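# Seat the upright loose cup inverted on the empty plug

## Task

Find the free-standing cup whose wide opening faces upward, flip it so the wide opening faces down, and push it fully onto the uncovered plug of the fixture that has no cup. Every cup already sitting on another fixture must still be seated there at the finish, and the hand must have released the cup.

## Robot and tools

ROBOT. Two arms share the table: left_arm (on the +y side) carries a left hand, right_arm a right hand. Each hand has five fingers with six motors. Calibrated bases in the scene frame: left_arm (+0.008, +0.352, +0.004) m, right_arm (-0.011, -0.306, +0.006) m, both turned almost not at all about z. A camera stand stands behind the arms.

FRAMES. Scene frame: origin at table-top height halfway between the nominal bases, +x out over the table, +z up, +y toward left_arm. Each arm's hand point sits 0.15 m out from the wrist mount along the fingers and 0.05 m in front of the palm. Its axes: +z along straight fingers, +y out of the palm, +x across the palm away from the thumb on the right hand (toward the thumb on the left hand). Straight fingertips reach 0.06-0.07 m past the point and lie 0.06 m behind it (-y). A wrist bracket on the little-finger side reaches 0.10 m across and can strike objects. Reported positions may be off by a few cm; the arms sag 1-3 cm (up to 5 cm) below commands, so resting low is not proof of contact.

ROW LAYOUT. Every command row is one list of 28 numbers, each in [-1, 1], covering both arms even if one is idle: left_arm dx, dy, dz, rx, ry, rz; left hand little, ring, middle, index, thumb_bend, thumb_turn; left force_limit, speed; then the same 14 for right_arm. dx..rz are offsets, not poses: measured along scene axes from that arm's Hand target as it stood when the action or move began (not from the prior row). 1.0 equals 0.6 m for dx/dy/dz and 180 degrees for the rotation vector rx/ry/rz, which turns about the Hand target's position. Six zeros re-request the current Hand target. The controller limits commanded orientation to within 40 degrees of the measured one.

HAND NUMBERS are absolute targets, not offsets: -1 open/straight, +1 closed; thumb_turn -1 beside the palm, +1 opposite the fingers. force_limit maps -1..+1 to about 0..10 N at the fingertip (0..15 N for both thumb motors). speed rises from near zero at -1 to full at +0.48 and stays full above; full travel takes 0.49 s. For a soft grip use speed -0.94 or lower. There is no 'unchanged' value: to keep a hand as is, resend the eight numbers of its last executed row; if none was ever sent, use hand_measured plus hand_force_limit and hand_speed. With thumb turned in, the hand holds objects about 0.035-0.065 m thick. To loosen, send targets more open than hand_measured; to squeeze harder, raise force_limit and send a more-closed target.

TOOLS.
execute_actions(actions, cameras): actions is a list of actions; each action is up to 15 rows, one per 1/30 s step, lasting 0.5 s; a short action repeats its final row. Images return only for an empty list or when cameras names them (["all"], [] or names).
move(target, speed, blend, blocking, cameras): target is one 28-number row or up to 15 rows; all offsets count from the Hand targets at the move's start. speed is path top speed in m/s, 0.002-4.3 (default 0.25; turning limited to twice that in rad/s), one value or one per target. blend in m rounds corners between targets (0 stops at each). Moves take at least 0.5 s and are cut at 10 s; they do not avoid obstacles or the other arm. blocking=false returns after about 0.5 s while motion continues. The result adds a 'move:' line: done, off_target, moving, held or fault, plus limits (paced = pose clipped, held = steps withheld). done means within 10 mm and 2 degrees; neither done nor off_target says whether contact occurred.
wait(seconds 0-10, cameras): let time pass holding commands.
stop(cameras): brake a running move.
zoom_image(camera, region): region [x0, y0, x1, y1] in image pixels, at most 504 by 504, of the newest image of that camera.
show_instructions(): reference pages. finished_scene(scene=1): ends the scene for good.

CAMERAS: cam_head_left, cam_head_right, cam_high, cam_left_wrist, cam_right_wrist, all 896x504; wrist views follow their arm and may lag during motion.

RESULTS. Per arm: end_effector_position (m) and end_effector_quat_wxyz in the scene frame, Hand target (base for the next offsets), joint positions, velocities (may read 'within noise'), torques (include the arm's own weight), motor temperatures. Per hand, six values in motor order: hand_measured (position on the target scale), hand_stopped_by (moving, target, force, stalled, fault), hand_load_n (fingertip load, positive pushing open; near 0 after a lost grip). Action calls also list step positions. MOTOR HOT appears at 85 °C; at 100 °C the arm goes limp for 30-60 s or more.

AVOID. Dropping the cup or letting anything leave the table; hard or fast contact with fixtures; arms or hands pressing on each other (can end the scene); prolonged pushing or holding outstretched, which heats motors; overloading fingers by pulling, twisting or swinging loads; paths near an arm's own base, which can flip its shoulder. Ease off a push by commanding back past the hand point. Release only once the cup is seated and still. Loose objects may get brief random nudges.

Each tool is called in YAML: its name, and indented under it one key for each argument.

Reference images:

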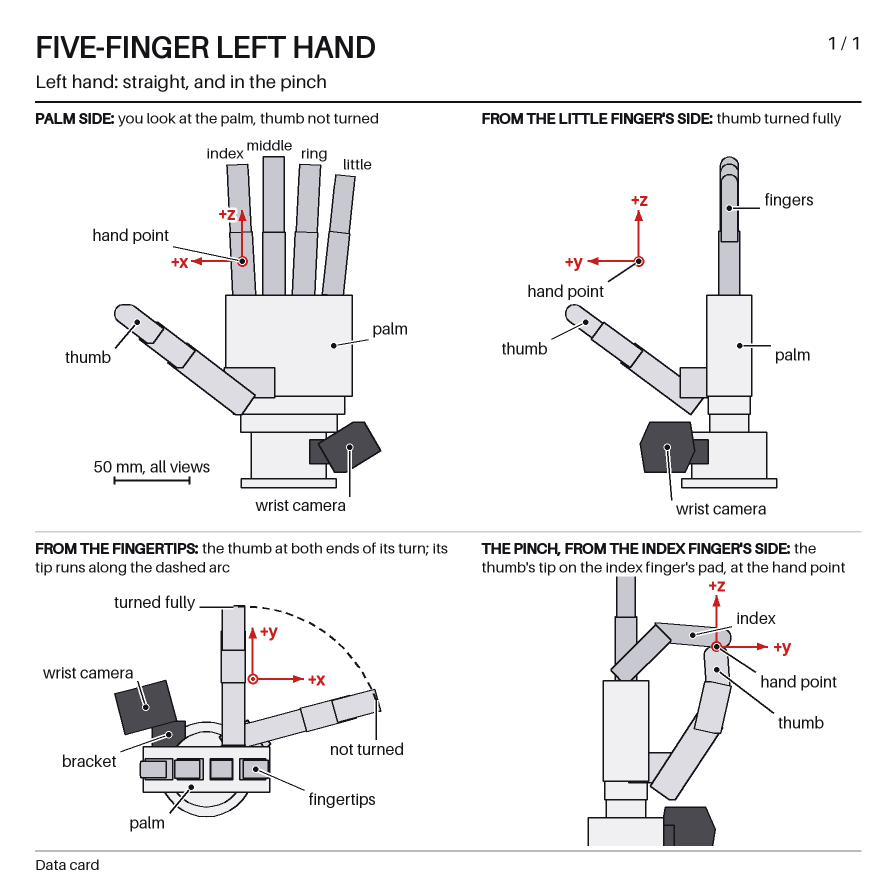

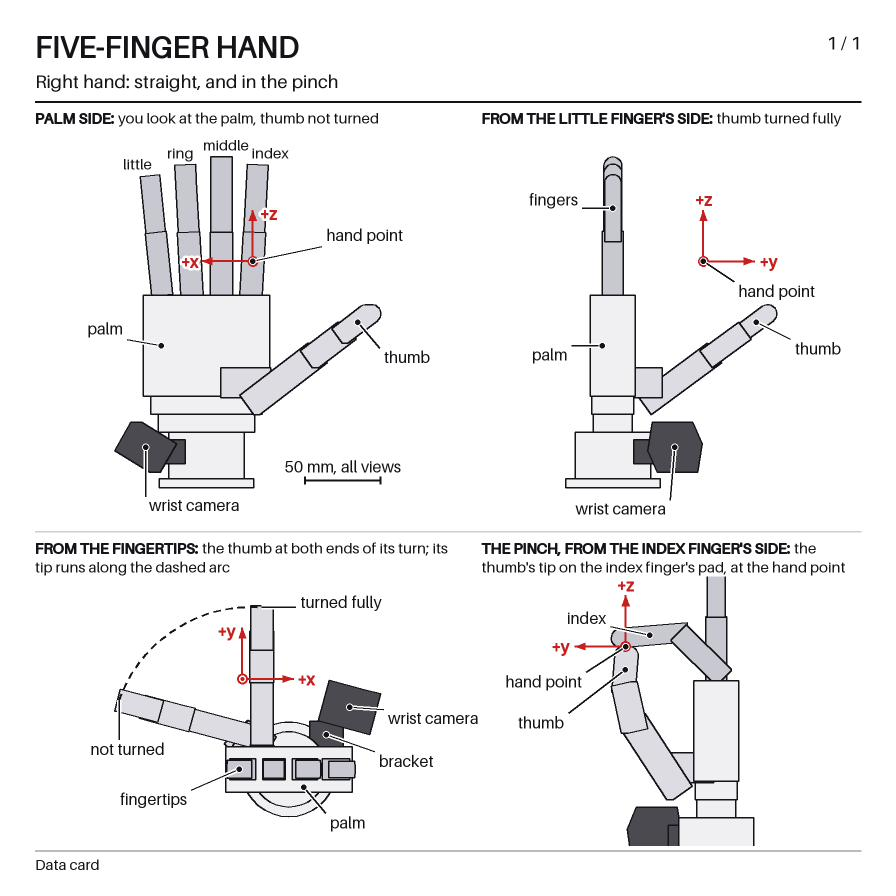

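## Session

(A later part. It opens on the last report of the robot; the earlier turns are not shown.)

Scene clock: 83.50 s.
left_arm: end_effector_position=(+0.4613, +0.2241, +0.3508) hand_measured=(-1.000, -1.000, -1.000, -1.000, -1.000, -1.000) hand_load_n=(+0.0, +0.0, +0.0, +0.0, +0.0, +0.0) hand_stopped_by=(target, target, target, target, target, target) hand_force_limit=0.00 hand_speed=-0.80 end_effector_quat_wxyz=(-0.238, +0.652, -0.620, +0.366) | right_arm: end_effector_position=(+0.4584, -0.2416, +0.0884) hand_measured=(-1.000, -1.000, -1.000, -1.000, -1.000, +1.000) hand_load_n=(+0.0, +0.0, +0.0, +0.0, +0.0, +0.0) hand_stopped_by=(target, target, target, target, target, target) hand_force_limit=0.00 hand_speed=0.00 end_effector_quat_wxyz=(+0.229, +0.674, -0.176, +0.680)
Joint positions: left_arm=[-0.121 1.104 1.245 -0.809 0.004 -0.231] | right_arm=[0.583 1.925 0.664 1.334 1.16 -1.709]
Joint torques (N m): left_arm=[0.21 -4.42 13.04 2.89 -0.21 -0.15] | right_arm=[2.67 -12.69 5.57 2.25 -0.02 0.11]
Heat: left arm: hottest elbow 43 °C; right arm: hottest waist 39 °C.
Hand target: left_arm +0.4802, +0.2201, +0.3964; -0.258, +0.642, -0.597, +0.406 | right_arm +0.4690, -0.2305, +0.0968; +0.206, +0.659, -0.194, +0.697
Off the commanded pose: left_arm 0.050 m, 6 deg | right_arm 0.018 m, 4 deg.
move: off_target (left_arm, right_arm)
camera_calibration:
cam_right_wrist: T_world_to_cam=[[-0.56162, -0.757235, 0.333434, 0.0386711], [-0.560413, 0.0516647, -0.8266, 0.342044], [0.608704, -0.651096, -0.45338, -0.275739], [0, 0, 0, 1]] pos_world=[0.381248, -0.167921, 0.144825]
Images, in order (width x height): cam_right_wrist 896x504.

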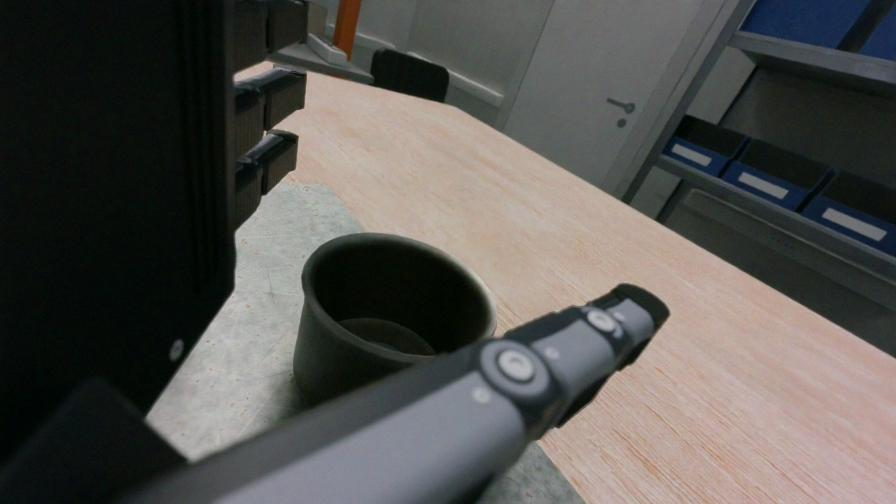

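move:
  target: [0, 0, 0, 0, 0, 0, -1, -1, -1, -1, -1, -1, 0.0, -0.8, 0, 0, -0.08, 0, 0, 0, -1, -1, -1, -1, -1, 1, 0.0, 0.0]
  speed: 0.12
  cameras: ["cam_right_wrist", "cam_head_right"]

Scene clock: 86.67 s.
left_arm: end_effector_position=(+0.4613, +0.2241, +0.3508) hand_measured=(-1.000, -1.000, -1.000, -1.000, -1.000, -1.000) hand_load_n=(+0.0, -0.5, +0.0, +0.0, +0.0, +0.0) hand_stopped_by=(target, target, target, target, target, target) hand_force_limit=0.00 hand_speed=-0.80 end_effector_quat_wxyz=(-0.238, +0.652, -0.620, +0.366) | right_arm: end_effector_position=(+0.4600, -0.2403, +0.0426) hand_measured=(-1.000, -1.000, -1.000, -1.000, -1.000, +1.000) hand_load_n=(-0.5, +0.0, -0.5, +0.0, +0.0, +0.0) hand_stopped_by=(target, target, target, target, target, target) hand_force_limit=0.00 hand_speed=0.00 end_effector_quat_wxyz=(+0.222, +0.671, -0.184, +0.683)
Joint positions: left_arm=[-0.121 1.104 1.245 -0.809 0.004 -0.231] | right_arm=[0.583 2.078 0.691 1.468 1.162 -1.692]
Joint torques (N m): left_arm=[0.44 -5.07 13.09 2.61 -0.2 -0.13] | right_arm=[2.61 -13.27 4.19 2.24 -0.02 -0.07]
Motor temperatures (°C): left_arm=[36 33 44 34 31 35] | right_arm=[39 34 35 35 31 31]
Heat: left arm: hottest elbow 44 °C; right arm: hottest waist 39 °C.
Hand target: left_arm +0.4802, +0.2201, +0.3964; -0.258, +0.642, -0.597, +0.406 | right_arm +0.4690, -0.2305, +0.0488; +0.206, +0.659, -0.194, +0.697
Off the commanded pose: left_arm 0.050 m, 6 deg | right_arm 0.015 m, 3 deg.
move: off_target (left_arm, right_arm)
camera_calibration:
cam_right_wrist: T_world_to_cam=[[-0.567427, -0.762572, 0.310661, 0.0581866], [-0.547413, 0.0675127, -0.834135, 0.303169], [0.615114, -0.643371, -0.45575, -0.29774], [0, 0, 0, 1]] pos_world=[0.38212, -0.167654, 0.0991129]
Images, in order (width x height): cam_head_right 896x504, cam_right_wrist 896x504.

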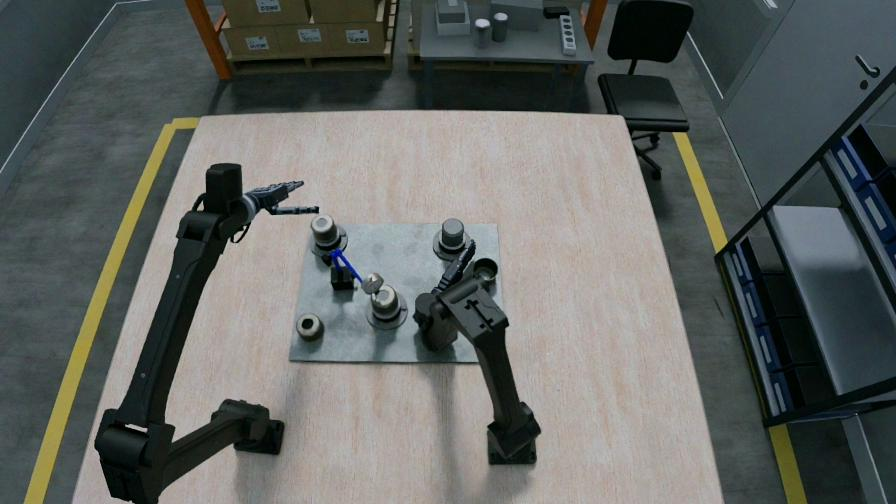

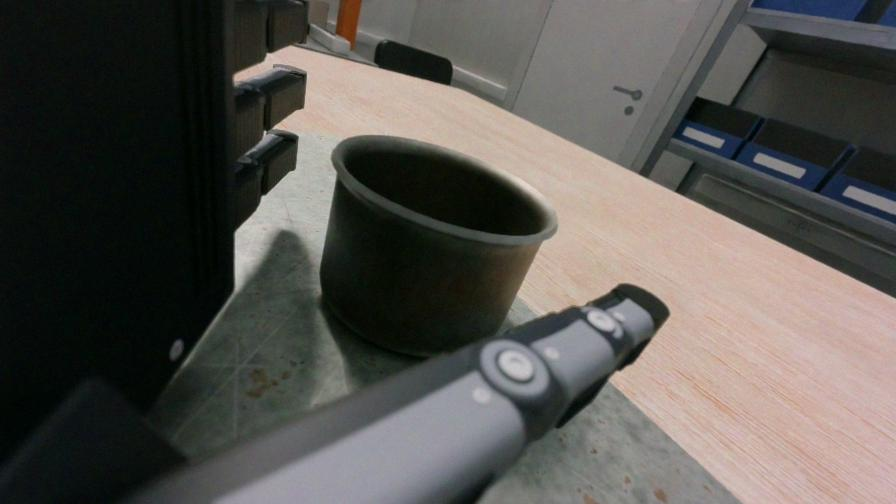

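wait:
  seconds: 0
  cameras: ["cam_left_wrist", "cam_high", "cam_right_wrist"]

zoom_image:
  camera: "cam_left_wrist"
  region: [200, 250, 480, 504]

zoom_image:
  camera: "cam_right_wrist"
  region: [220, 90, 620, 400]

Scene clock: 87.77 s.
left_arm: end_effector_position=(+0.4613, +0.2241, +0.3508) hand_measured=(-1.000, -1.000, -1.000, -1.000, -1.000, -1.000) hand_load_n=(+0.0, +0.0, +0.0, +0.0, +0.0, -0.5) hand_stopped_by=(target, target, target, target, target, target) hand_force_limit=0.00 hand_speed=-0.80 end_effector_quat_wxyz=(-0.238, +0.652, -0.620, +0.366) | right_arm: end_effector_position=(+0.4600, -0.2403, +0.0426) hand_measured=(-1.000, -1.000, -1.000, -1.000, -1.000, +1.000) hand_load_n=(+0.0, +0.0, +0.0, +0.0, +0.0, +0.0) hand_stopped_by=(target, target, target, target, target, target) hand_force_limit=0.00 hand_speed=0.00 end_effector_quat_wxyz=(+0.222, +0.671, -0.184, +0.683)
Joint positions: left_arm=[-0.121 1.104 1.245 -0.809 0.004 -0.231] | right_arm=[0.583 2.078 0.691 1.468 1.162 -1.692]
Joint torques (N m): left_arm=[0.09 -4.25 12.75 2.39 -0.16 -0.13] | right_arm=[2.55 -13.27 4.21 2.25 -0.02 -0.07]
Heat: left arm: hottest elbow 44 °C; right arm: hottest waist 39 °C.
Hand target: left_arm +0.4802, +0.2201, +0.3964; -0.258, +0.642, -0.597, +0.406 | right_arm +0.4690, -0.2305, +0.0488; +0.206, +0.659, -0.194, +0.697
Off the commanded pose: left_arm 0.050 m, 6 deg | right_arm 0.015 m, 3 deg.
camera_calibration:
cam_left_wrist: T_world_to_cam=[[0.588953, -0.10392, 0.801458, -0.536852], [-0.574013, -0.75188, 0.324323, 0.3191], [0.568897, -0.651058, -0.502474, 0.175205], [0, 0, 0, 1]] pos_world=[0.399675, 0.298204, 0.414808]
cam_right_wrist: T_world_to_cam=[[-0.567427, -0.762572, 0.310661, 0.0581866], [-0.547413, 0.0675127, -0.834135, 0.303169], [0.615114, -0.643371, -0.45575, -0.29774], [0, 0, 0, 1]] pos_world=[0.38212, -0.167654, 0.0991129]
Images, in order (width x height): cam_high 896x504, cam_left_wrist 896x504, cam_right_wrist 896x504.

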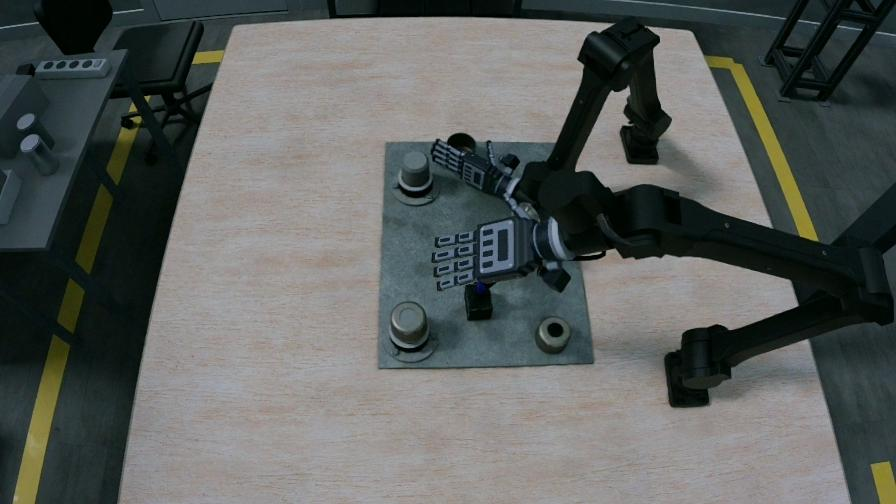

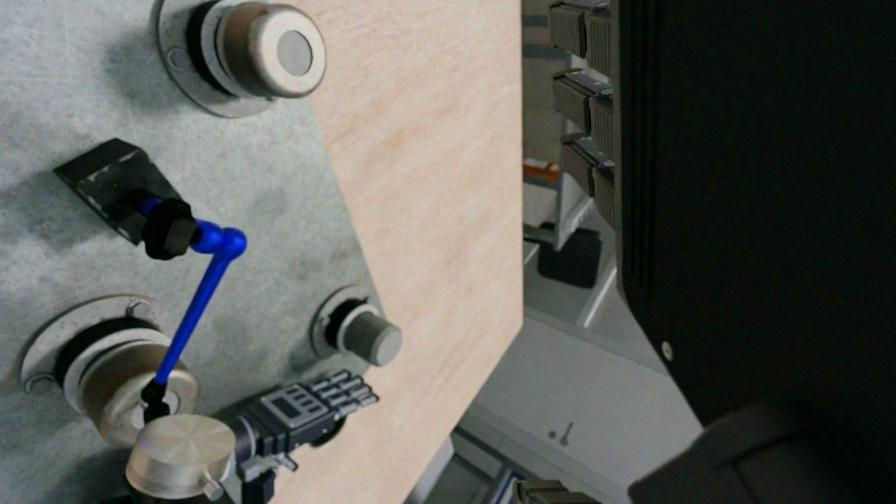

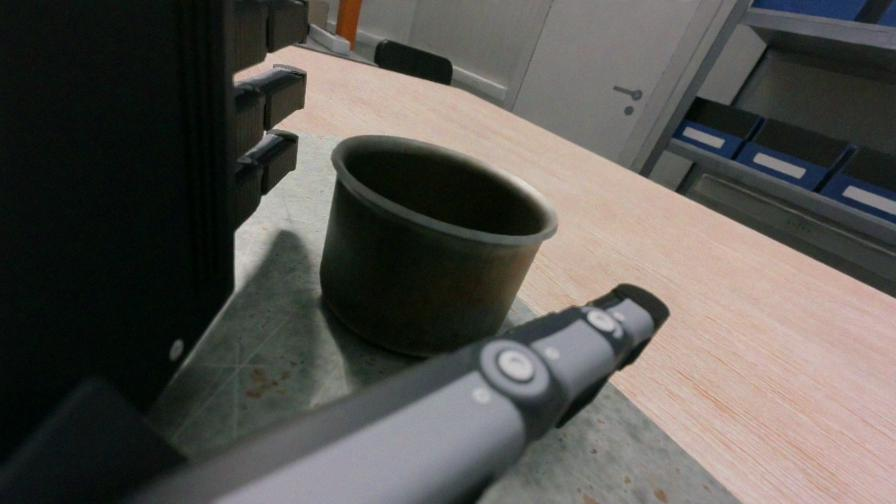

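Scaled by 1.800 from the camera's 896x504 image, which has a finer 1280x720 frame.

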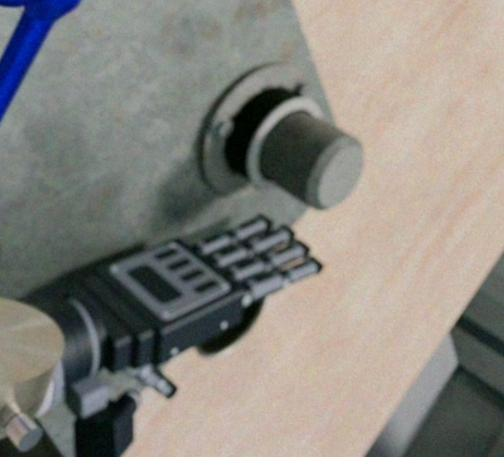

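Scaled by 1.260 from the camera's 896x504 image, which has a finer 1280x720 frame.

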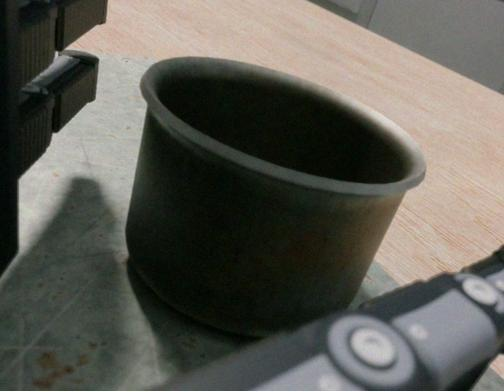

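move:
  target: [0, 0, 0, 0, 0, 0, -1, -1, -1, -1, -1, -1, 0.0, -0.8, -0.002, -0.004, -0.022, 0, 0, 0, -1, -1, -1, -1, -1, 1, 0.0, 0.0]
  speed: 0.08
  cameras: ["cam_right_wrist"]

Scene clock: 91.70 s.
left_arm: end_effector_position=(+0.4613, +0.2241, +0.3508) hand_measured=(-1.000, -1.000, -1.000, -1.000, -1.000, -1.000) hand_load_n=(+0.0, +0.0, +0.0, +0.0, +0.0, +0.0) hand_stopped_by=(target, target, target, target, target, target) hand_force_limit=0.00 hand_speed=-0.80 end_effector_quat_wxyz=(-0.238, +0.652, -0.620, +0.366) | right_arm: end_effector_position=(+0.4591, -0.2410, +0.0304) hand_measured=(-1.000, -1.000, -1.000, -1.000, -1.000, +1.000) hand_load_n=(+0.0, +0.0, -0.5, +0.0, +0.0, +0.0) hand_stopped_by=(target, target, target, target, target, target) hand_force_limit=0.00 hand_speed=0.00 end_effector_quat_wxyz=(+0.221, +0.670, -0.185, +0.684)
Joint positions: left_arm=[-0.121 1.104 1.245 -0.809 0.004 -0.231] | right_arm=[0.583 2.119 0.697 1.506 1.162 -1.692]
Joint torques (N m): left_arm=[-0.03 -4.95 13.04 2.56 -0.21 -0.15] | right_arm=[2.32 -13.51 3.77 2.26 -0.14 -0.06]
Heat: left arm: hottest elbow 44 °C; right arm: hottest waist 39 °C.
Hand target: left_arm +0.4802, +0.2201, +0.3964; -0.258, +0.642, -0.597, +0.406 | right_arm +0.4678, -0.2329, +0.0356; +0.206, +0.659, -0.194, +0.697
Off the commanded pose: left_arm 0.050 m, 6 deg | right_arm 0.013 m, 3 deg.
move: off_target (left_arm, right_arm)
camera_calibration:
cam_right_wrist: T_world_to_cam=[[-0.568229, -0.763105, 0.307876, 0.0613035], [-0.545232, 0.0689332, -0.835446, 0.291869], [0.61631, -0.642588, -0.455239, -0.303489], [0, 0, 0, 1]] pos_world=[0.381014, -0.168357, 0.0868068]
Images, in order (width x height): cam_right_wrist 896x504.

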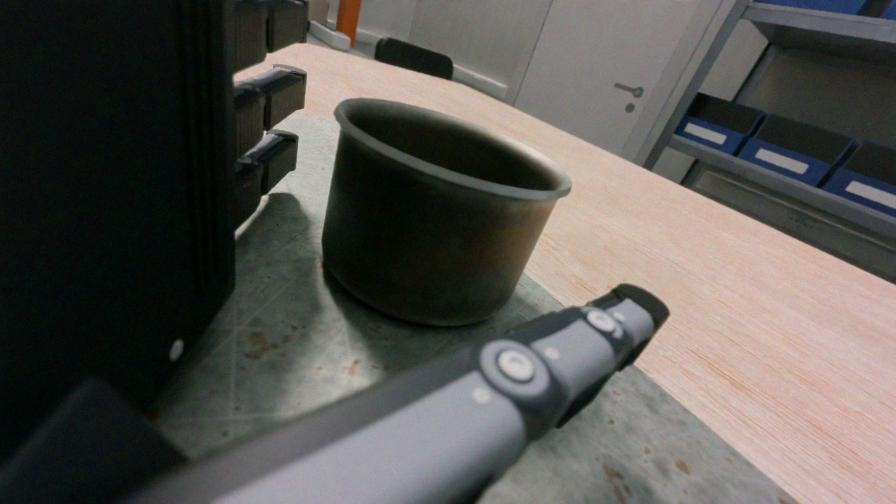

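move:
  target: [0, 0, 0, 0, 0, 0, -1, -1, -1, -1, -1, -1, 0.0, -0.8, 0, 0, 0, 0, 0, 0, -1, -1, 0.3, 0.3, 0.2, 1, -0.2, -0.9]
  cameras: ["cam_right_wrist"]

Scene clock: 95.73 s.
left_arm: end_effector_position=(+0.4613, +0.2241, +0.3508) hand_measured=(-1.000, -1.000, -1.000, -1.000, -1.000, -1.000) hand_load_n=(+0.0, +0.0, +0.0, +0.0, +0.0, +0.0) hand_stopped_by=(target, target, target, target, target, target) hand_force_limit=0.00 hand_speed=-0.80 end_effector_quat_wxyz=(-0.238, +0.652, -0.620, +0.366) | right_arm: end_effector_position=(+0.4620, -0.2363, +0.0311) hand_measured=(-1.000, -1.000, -0.398, -0.368, -0.680, +1.000) hand_load_n=(+0.0, +0.0, +5.0, +3.5, +8.0, +0.0) hand_stopped_by=(target, target, force, force, force, target) hand_force_limit=-0.20 hand_speed=-0.90 end_effector_quat_wxyz=(+0.214, +0.671, -0.179, +0.687)
Joint positions: left_arm=[-0.121 1.104 1.245 -0.809 0.004 -0.231] | right_arm=[0.588 2.119 0.701 1.506 1.148 -1.692]
Joint torques (N m): left_arm=[0.21 -4.72 12.85 2.52 -0.16 -0.18] | right_arm=[2.2 -13.57 3.56 2.26 -0.13 -0.08]
Heat: left arm: hottest elbow 44 °C; right arm: hottest waist 39 °C.
Hand target: left_arm +0.4802, +0.2201, +0.3964; -0.258, +0.642, -0.597, +0.406 | right_arm +0.4678, -0.2329, +0.0356; +0.206, +0.659, -0.194, +0.697
Off the commanded pose: left_arm 0.050 m, 6 deg | right_arm 0.008 m, 3 deg.
move: off_target (left_arm, right_arm)
camera_calibration:
cam_right_wrist: T_world_to_cam=[[-0.55511, -0.773596, 0.305618, 0.0577987], [-0.543726, 0.0594343, -0.837156, 0.29085], [0.629456, -0.630886, -0.453616, -0.305386], [0, 0, 0, 1]] pos_world=[0.382455, -0.165238, 0.0872946]
Images, in order (width x height): cam_right_wrist 896x504.

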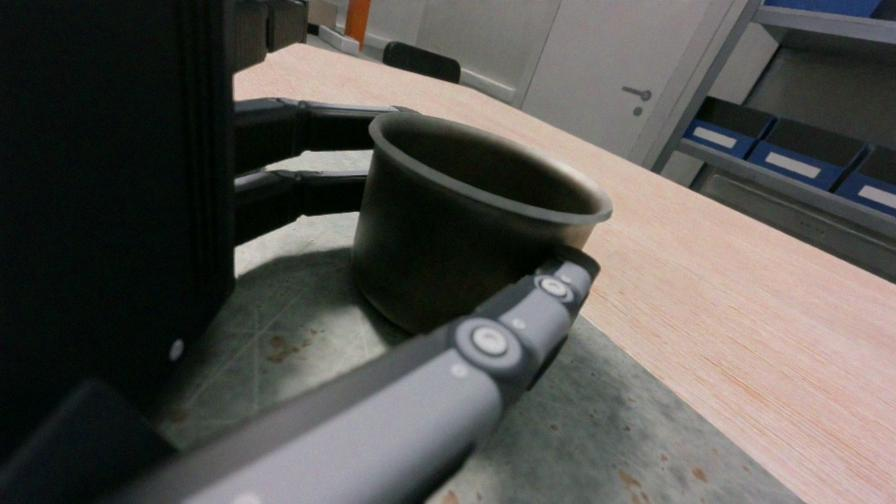

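move:
  target: [0, 0, 0, 0, 0, 0, -1, -1, -1, -1, -1, -1, 0.0, -0.8, 0, 0, 0.07, 0, 0, 0, -1, -1, 0.3, 0.3, 0.2, 1, -0.2, -0.9]
  speed: 0.08
  cameras: ["cam_right_wrist"]

Scene clock: 98.63 s.
left_arm: end_effector_position=(+0.4613, +0.2241, +0.3508) hand_measured=(-1.000, -1.000, -1.000, -1.000, -1.000, -1.000) hand_load_n=(+0.0, +0.0, +0.0, +0.0, +0.0, -0.5) hand_stopped_by=(target, target, target, target, target, target) hand_force_limit=0.00 hand_speed=-0.80 end_effector_quat_wxyz=(-0.238, +0.652, -0.620, +0.366) | right_arm: end_effector_position=(+0.4648, -0.2396, +0.0625) hand_measured=(-1.000, -1.000, -0.398, -0.368, -0.680, +1.000) hand_load_n=(+0.0, +0.0, +4.0, +4.0, +8.0, +2.0) hand_stopped_by=(target, target, force, force, force, target) hand_force_limit=-0.20 hand_speed=-0.90 end_effector_quat_wxyz=(+0.218, +0.665, -0.192, +0.688)
Joint positions: left_arm=[-0.121 1.104 1.245 -0.809 0.004 -0.231] | right_arm=[0.579 2.023 0.694 1.433 1.162 -1.692]
Joint torques (N m): left_arm=[0.09 -4.6 12.93 2.71 -0.18 -0.13] | right_arm=[2.26 -16.5 2.58 0.72 -0.19 -0.11]
Heat: left arm: hottest elbow 45 °C; right arm: hottest waist 39 °C.
Hand target: left_arm +0.4802, +0.2201, +0.3964; -0.258, +0.642, -0.597, +0.406 | right_arm +0.4678, -0.2329, +0.0776; +0.206, +0.659, -0.194, +0.697
Off the commanded pose: left_arm 0.050 m, 6 deg | right_arm 0.017 m, 2 deg.
move: off_target (left_arm, right_arm)
camera_calibration:
cam_right_wrist: T_world_to_cam=[[-0.576719, -0.763747, 0.289976, 0.0604952], [-0.530881, 0.0805806, -0.843607, 0.318396], [0.620936, -0.640466, -0.451931, -0.293389], [0, 0, 0, 1]] pos_world=[0.386095, -0.167359, 0.118467]
Images, in order (width x height): cam_right_wrist 896x504.

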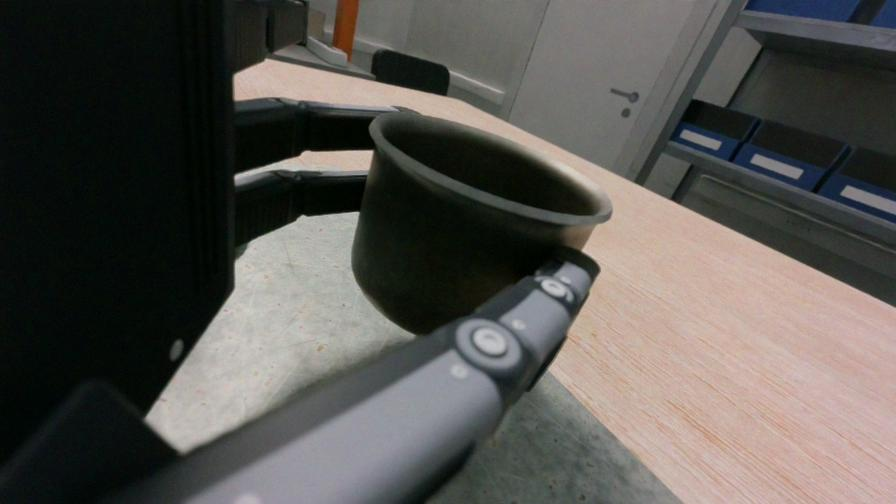

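move:
  target: [0, 0, 0, 0, 0, 0, -1, -1, -1, -1, -1, -1, 0.0, -0.8, 0.02, 0.03, 0.27, 0, 0, 0, -1, -1, 0.3, 0.3, 0.2, 1, -0.2, -0.9]
  speed: 0.15
  cameras: ["cam_left_wrist", "cam_right_wrist"]

zoom_image:
  camera: "cam_left_wrist"
  region: [150, 0, 340, 130]

zoom_image:
  camera: "cam_left_wrist"
  region: [280, 260, 430, 390]

Scene clock: 103.37 s.
left_arm: end_effector_position=(+0.4613, +0.2241, +0.3508) hand_measured=(-1.000, -1.000, -1.000, -1.000, -1.000, -1.000) hand_load_n=(+0.0, +0.0, +0.0, +0.0, +0.0, +0.0) hand_stopped_by=(target, target, target, target, target, target) hand_force_limit=0.00 hand_speed=-0.80 end_effector_quat_wxyz=(-0.238, +0.652, -0.620, +0.366) | right_arm: end_effector_position=(+0.4681, -0.2282, +0.2067) hand_measured=(-1.000, -1.000, -0.398, -0.368, -0.680, +1.000) hand_load_n=(+0.0, +0.0, +4.0, +4.0, +8.0, +2.0) hand_stopped_by=(target, target, force, force, force, target) hand_force_limit=-0.20 hand_speed=-0.90 end_effector_quat_wxyz=(+0.231, +0.676, -0.176, +0.677)
Joint positions: left_arm=[-0.121 1.104 1.245 -0.809 0.004 -0.231] | right_arm=[0.597 1.596 0.739 0.919 1.177 -1.701]
Joint torques (N m): left_arm=[-0.03 -3.96 13.01 2.82 -0.24 -0.15] | right_arm=[2.49 -14.1 10.1 0.72 -0.02 -0.08]
Heat: left arm: hottest elbow 45 °C; right arm: hottest waist 39 °C.
Hand target: left_arm +0.4802, +0.2201, +0.3964; -0.258, +0.642, -0.597, +0.406 | right_arm +0.4798, -0.2149, +0.2396; +0.206, +0.659, -0.194, +0.697
Off the commanded pose: left_arm 0.050 m, 6 deg | right_arm 0.037 m, 5 deg.
move: off_target (left_arm, right_arm)
camera_calibration:
cam_left_wrist: T_world_to_cam=[[0.588953, -0.10392, 0.801458, -0.536852], [-0.574013, -0.75188, 0.324323, 0.3191], [0.568897, -0.651058, -0.502474, 0.175205], [0, 0, 0, 1]] pos_world=[0.399675, 0.298204, 0.414808]
cam_right_wrist: T_world_to_cam=[[-0.56154, -0.755798, 0.336811, 0.0144116], [-0.565739, 0.0536454, -0.822837, 0.446672], [0.603831, -0.652603, -0.457709, -0.216579], [0, 0, 0, 1]] pos_world=[0.39157, -0.15441, 0.263554]
Images, in order (width x height): cam_left_wrist 896x504, cam_right_wrist 896x504.

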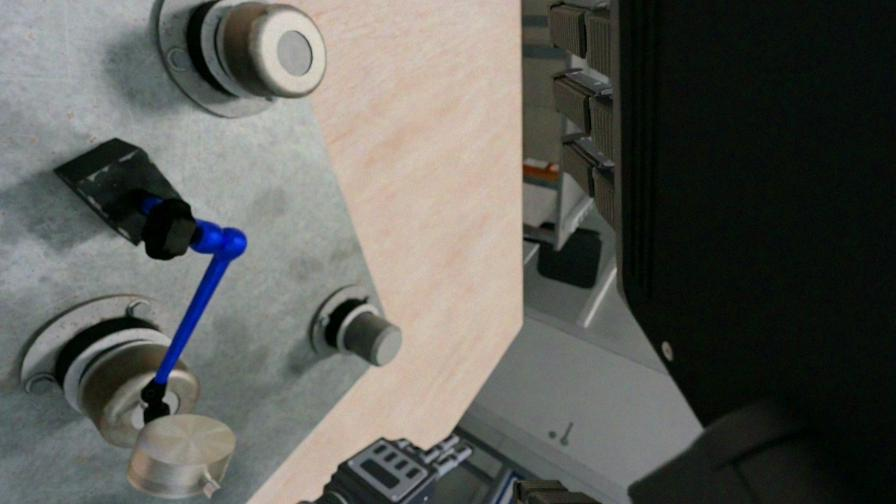

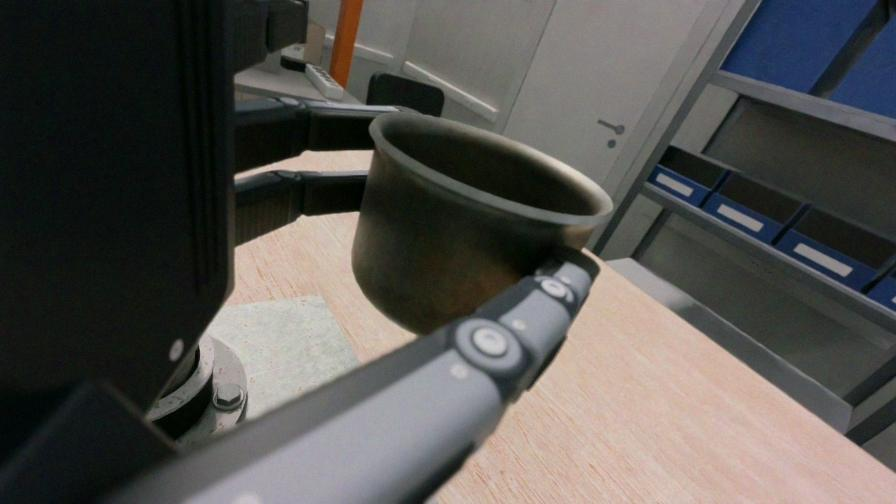

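Scaled by 2.653 from the camera's 896x504 image, which has a finer 1280x720 frame.

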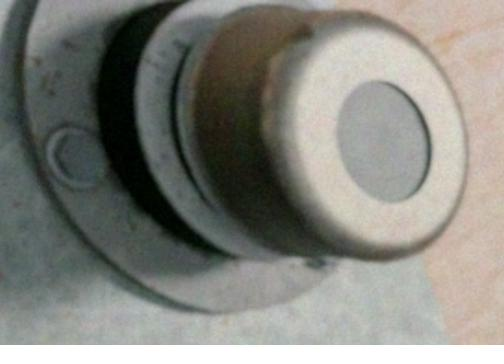

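Scaled by 3.360 from the camera's 896x504 image, which has a finer 1280x720 frame.

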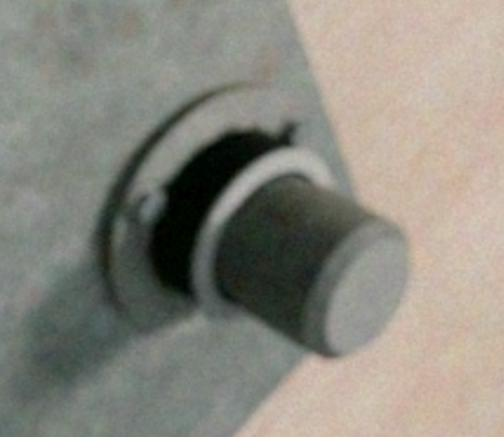

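move:
  target:
    - [0, 0, 0, 0, 0, 0, -1, -1, -1, -1, -1, -1, 0.0, -0.8, 0, 0.008, 0.084, 0.465, -0.191, 0.0919, -1, -1, 0.3, 0.3, 0.2, 1, -0.2, -0.9]
    - [0, 0, 0, 0, 0, 0, -1, -1, -1, -1, -1, -1, 0.0, -0.8, 0.017, 0.025, 0.067, 0.9492, -0.279, 0.0159, -1, -1, 0.3, 0.3, 0.2, 1, -0.2, -0.9]
  speed: 0.35
  blend: [0.05, 0]
  cameras: ["all"]

Scene clock: 113.03 s.
left_arm: end_effector_position=(+0.4613, +0.2241, +0.3508) hand_measured=(-1.000, -1.000, -1.000, -1.000, -1.000, -1.000) hand_load_n=(+0.0, +0.0, +0.0, +0.0, +0.0, +0.0) hand_stopped_by=(target, target, target, target, target, target) hand_force_limit=0.00 hand_speed=-0.80 end_effector_quat_wxyz=(-0.238, +0.652, -0.620, +0.366) | right_arm: end_effector_position=(+0.4874, -0.2008, +0.2473) hand_measured=(-1.000, -1.000, -0.398, -0.368, -0.680, +1.000) hand_load_n=(+0.0, +0.0, +4.5, +2.5, +8.0, -1.0) hand_stopped_by=(target, target, force, force, force, target) hand_force_limit=-0.20 hand_speed=-0.90 end_effector_quat_wxyz=(+0.663, -0.034, +0.747, -0.033)
Joint positions: left_arm=[-0.121 1.104 1.245 -0.809 0.004 -0.231] | right_arm=[0.145 1.211 0.463 0.629 0.145 1.493]
Joint torques (N m): left_arm=[0.26 -3.9 13 2.48 -0.22 -0.23] | right_arm=[1.85 -7.12 7.77 4.07 0.02 0.36]
Heat: left arm: hottest elbow 45 °C; right arm: hottest waist 39 °C.
Hand target: left_arm +0.4802, +0.2201, +0.3964; -0.258, +0.642, -0.597, +0.406 | right_arm +0.4900, -0.1999, +0.2798; +0.695, -0.015, +0.719, -0.015
Off the commanded pose: left_arm 0.050 m, 6 deg | right_arm 0.033 m, 6 deg.
move: off_target (left_arm, right_arm)
camera_calibration:
cam_left_wrist: T_world_to_cam=[[0.588953, -0.10392, 0.801458, -0.536852], [-0.574013, -0.75188, 0.324323, 0.3191], [0.568897, -0.651058, -0.502474, 0.175205], [0, 0, 0, 1]] pos_world=[0.399675, 0.298204, 0.414808]
cam_right_wrist: T_world_to_cam=[[-0.0837527, 0.932825, -0.350462, 0.308418], [-0.421297, 0.285573, 0.860789, 0.0494218], [0.903047, 0.219742, 0.369078, -0.366868], [0, 0, 0, 1]] pos_world=[0.377951, -0.221197, 0.20095]

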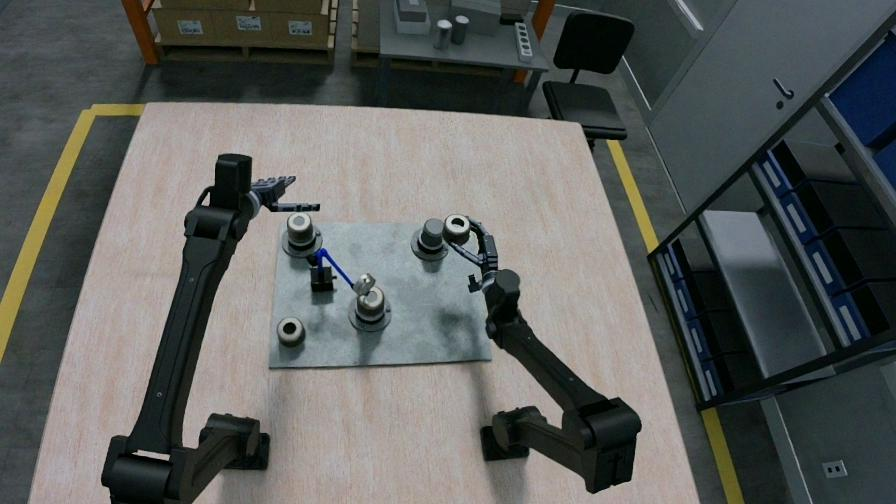

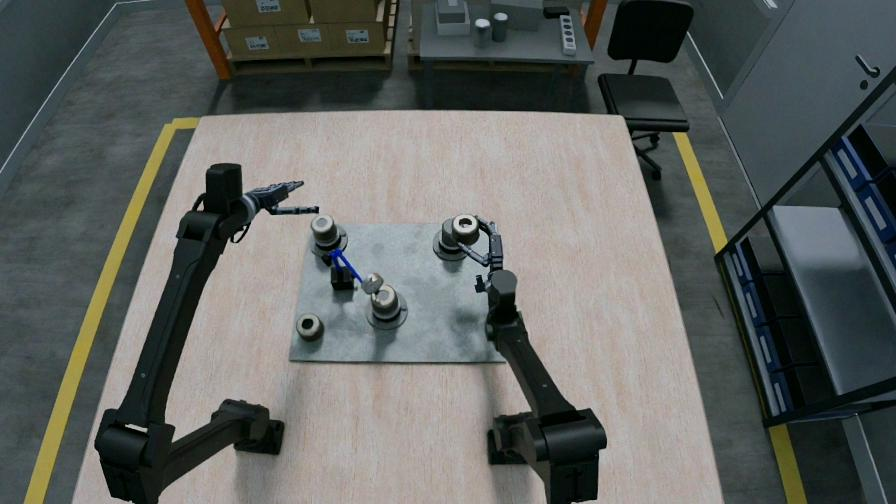

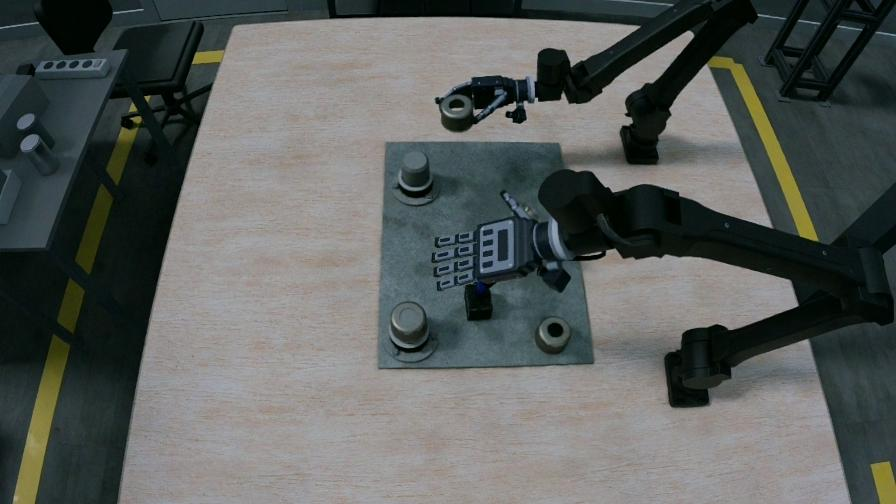

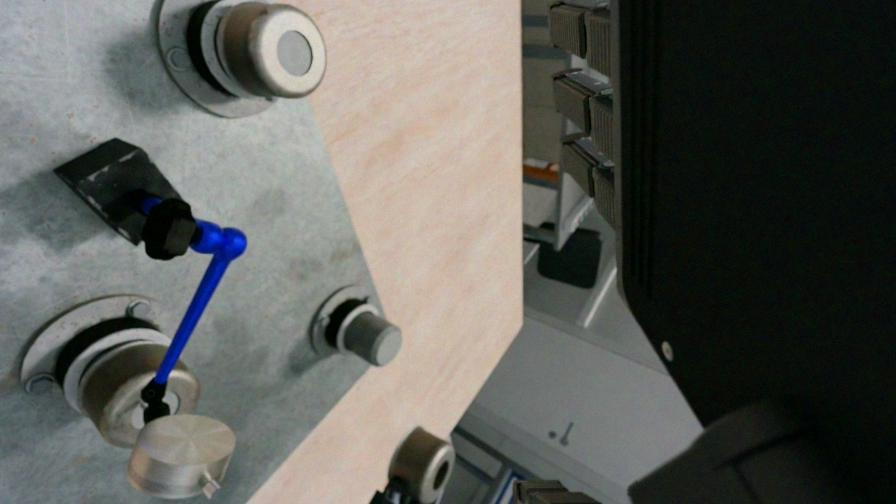

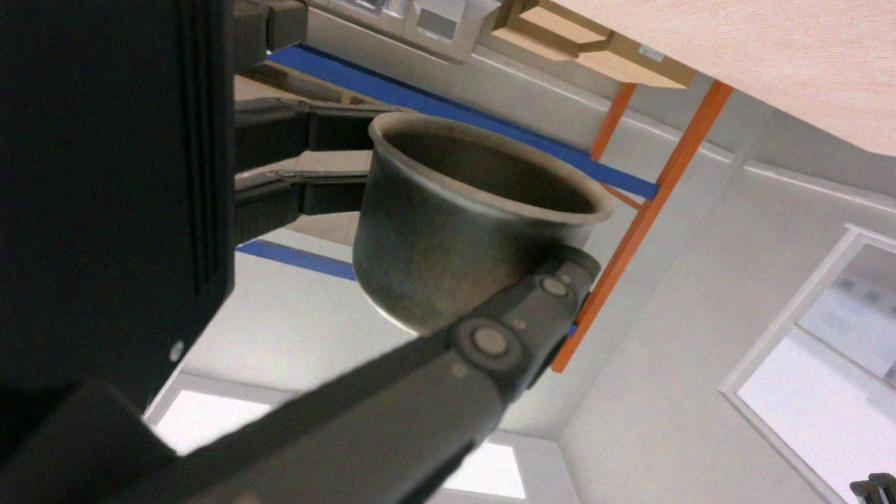

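zoom_image:
  camera: "cam_head_right"
  region: [410, 190, 530, 290]

zoom_image:
  camera: "cam_head_left"
  region: [390, 190, 510, 290]

zoom_image:
  camera: "cam_high"
  region: [370, 70, 550, 220]

zoom_image:
  camera: "cam_left_wrist"
  region: [280, 260, 500, 504]

Scaled by 4.200 from the camera's 896x504 image, which has a finer 1280x720 frame.

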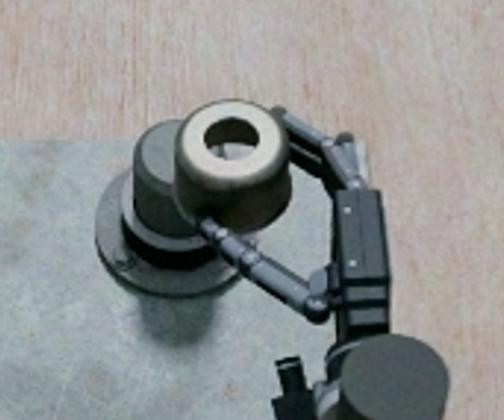

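Scaled by 4.200 from the camera's 896x504 image, which has a finer 1280x720 frame.

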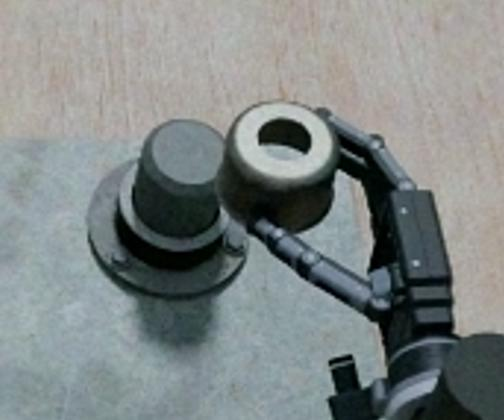

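Scaled by 2.800 from the camera's 896x504 image, which has a finer 1280x720 frame.

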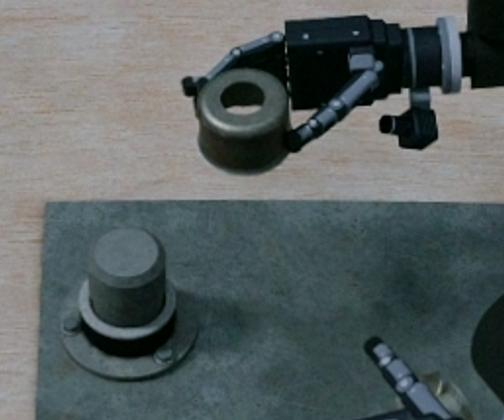

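Scaled by 2.066 from the camera's 896x504 image, which has a finer 1280x720 frame.

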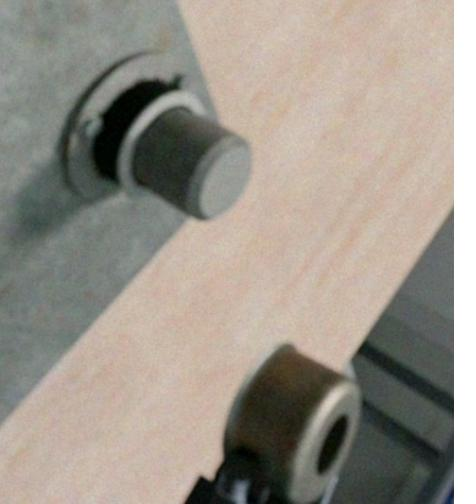

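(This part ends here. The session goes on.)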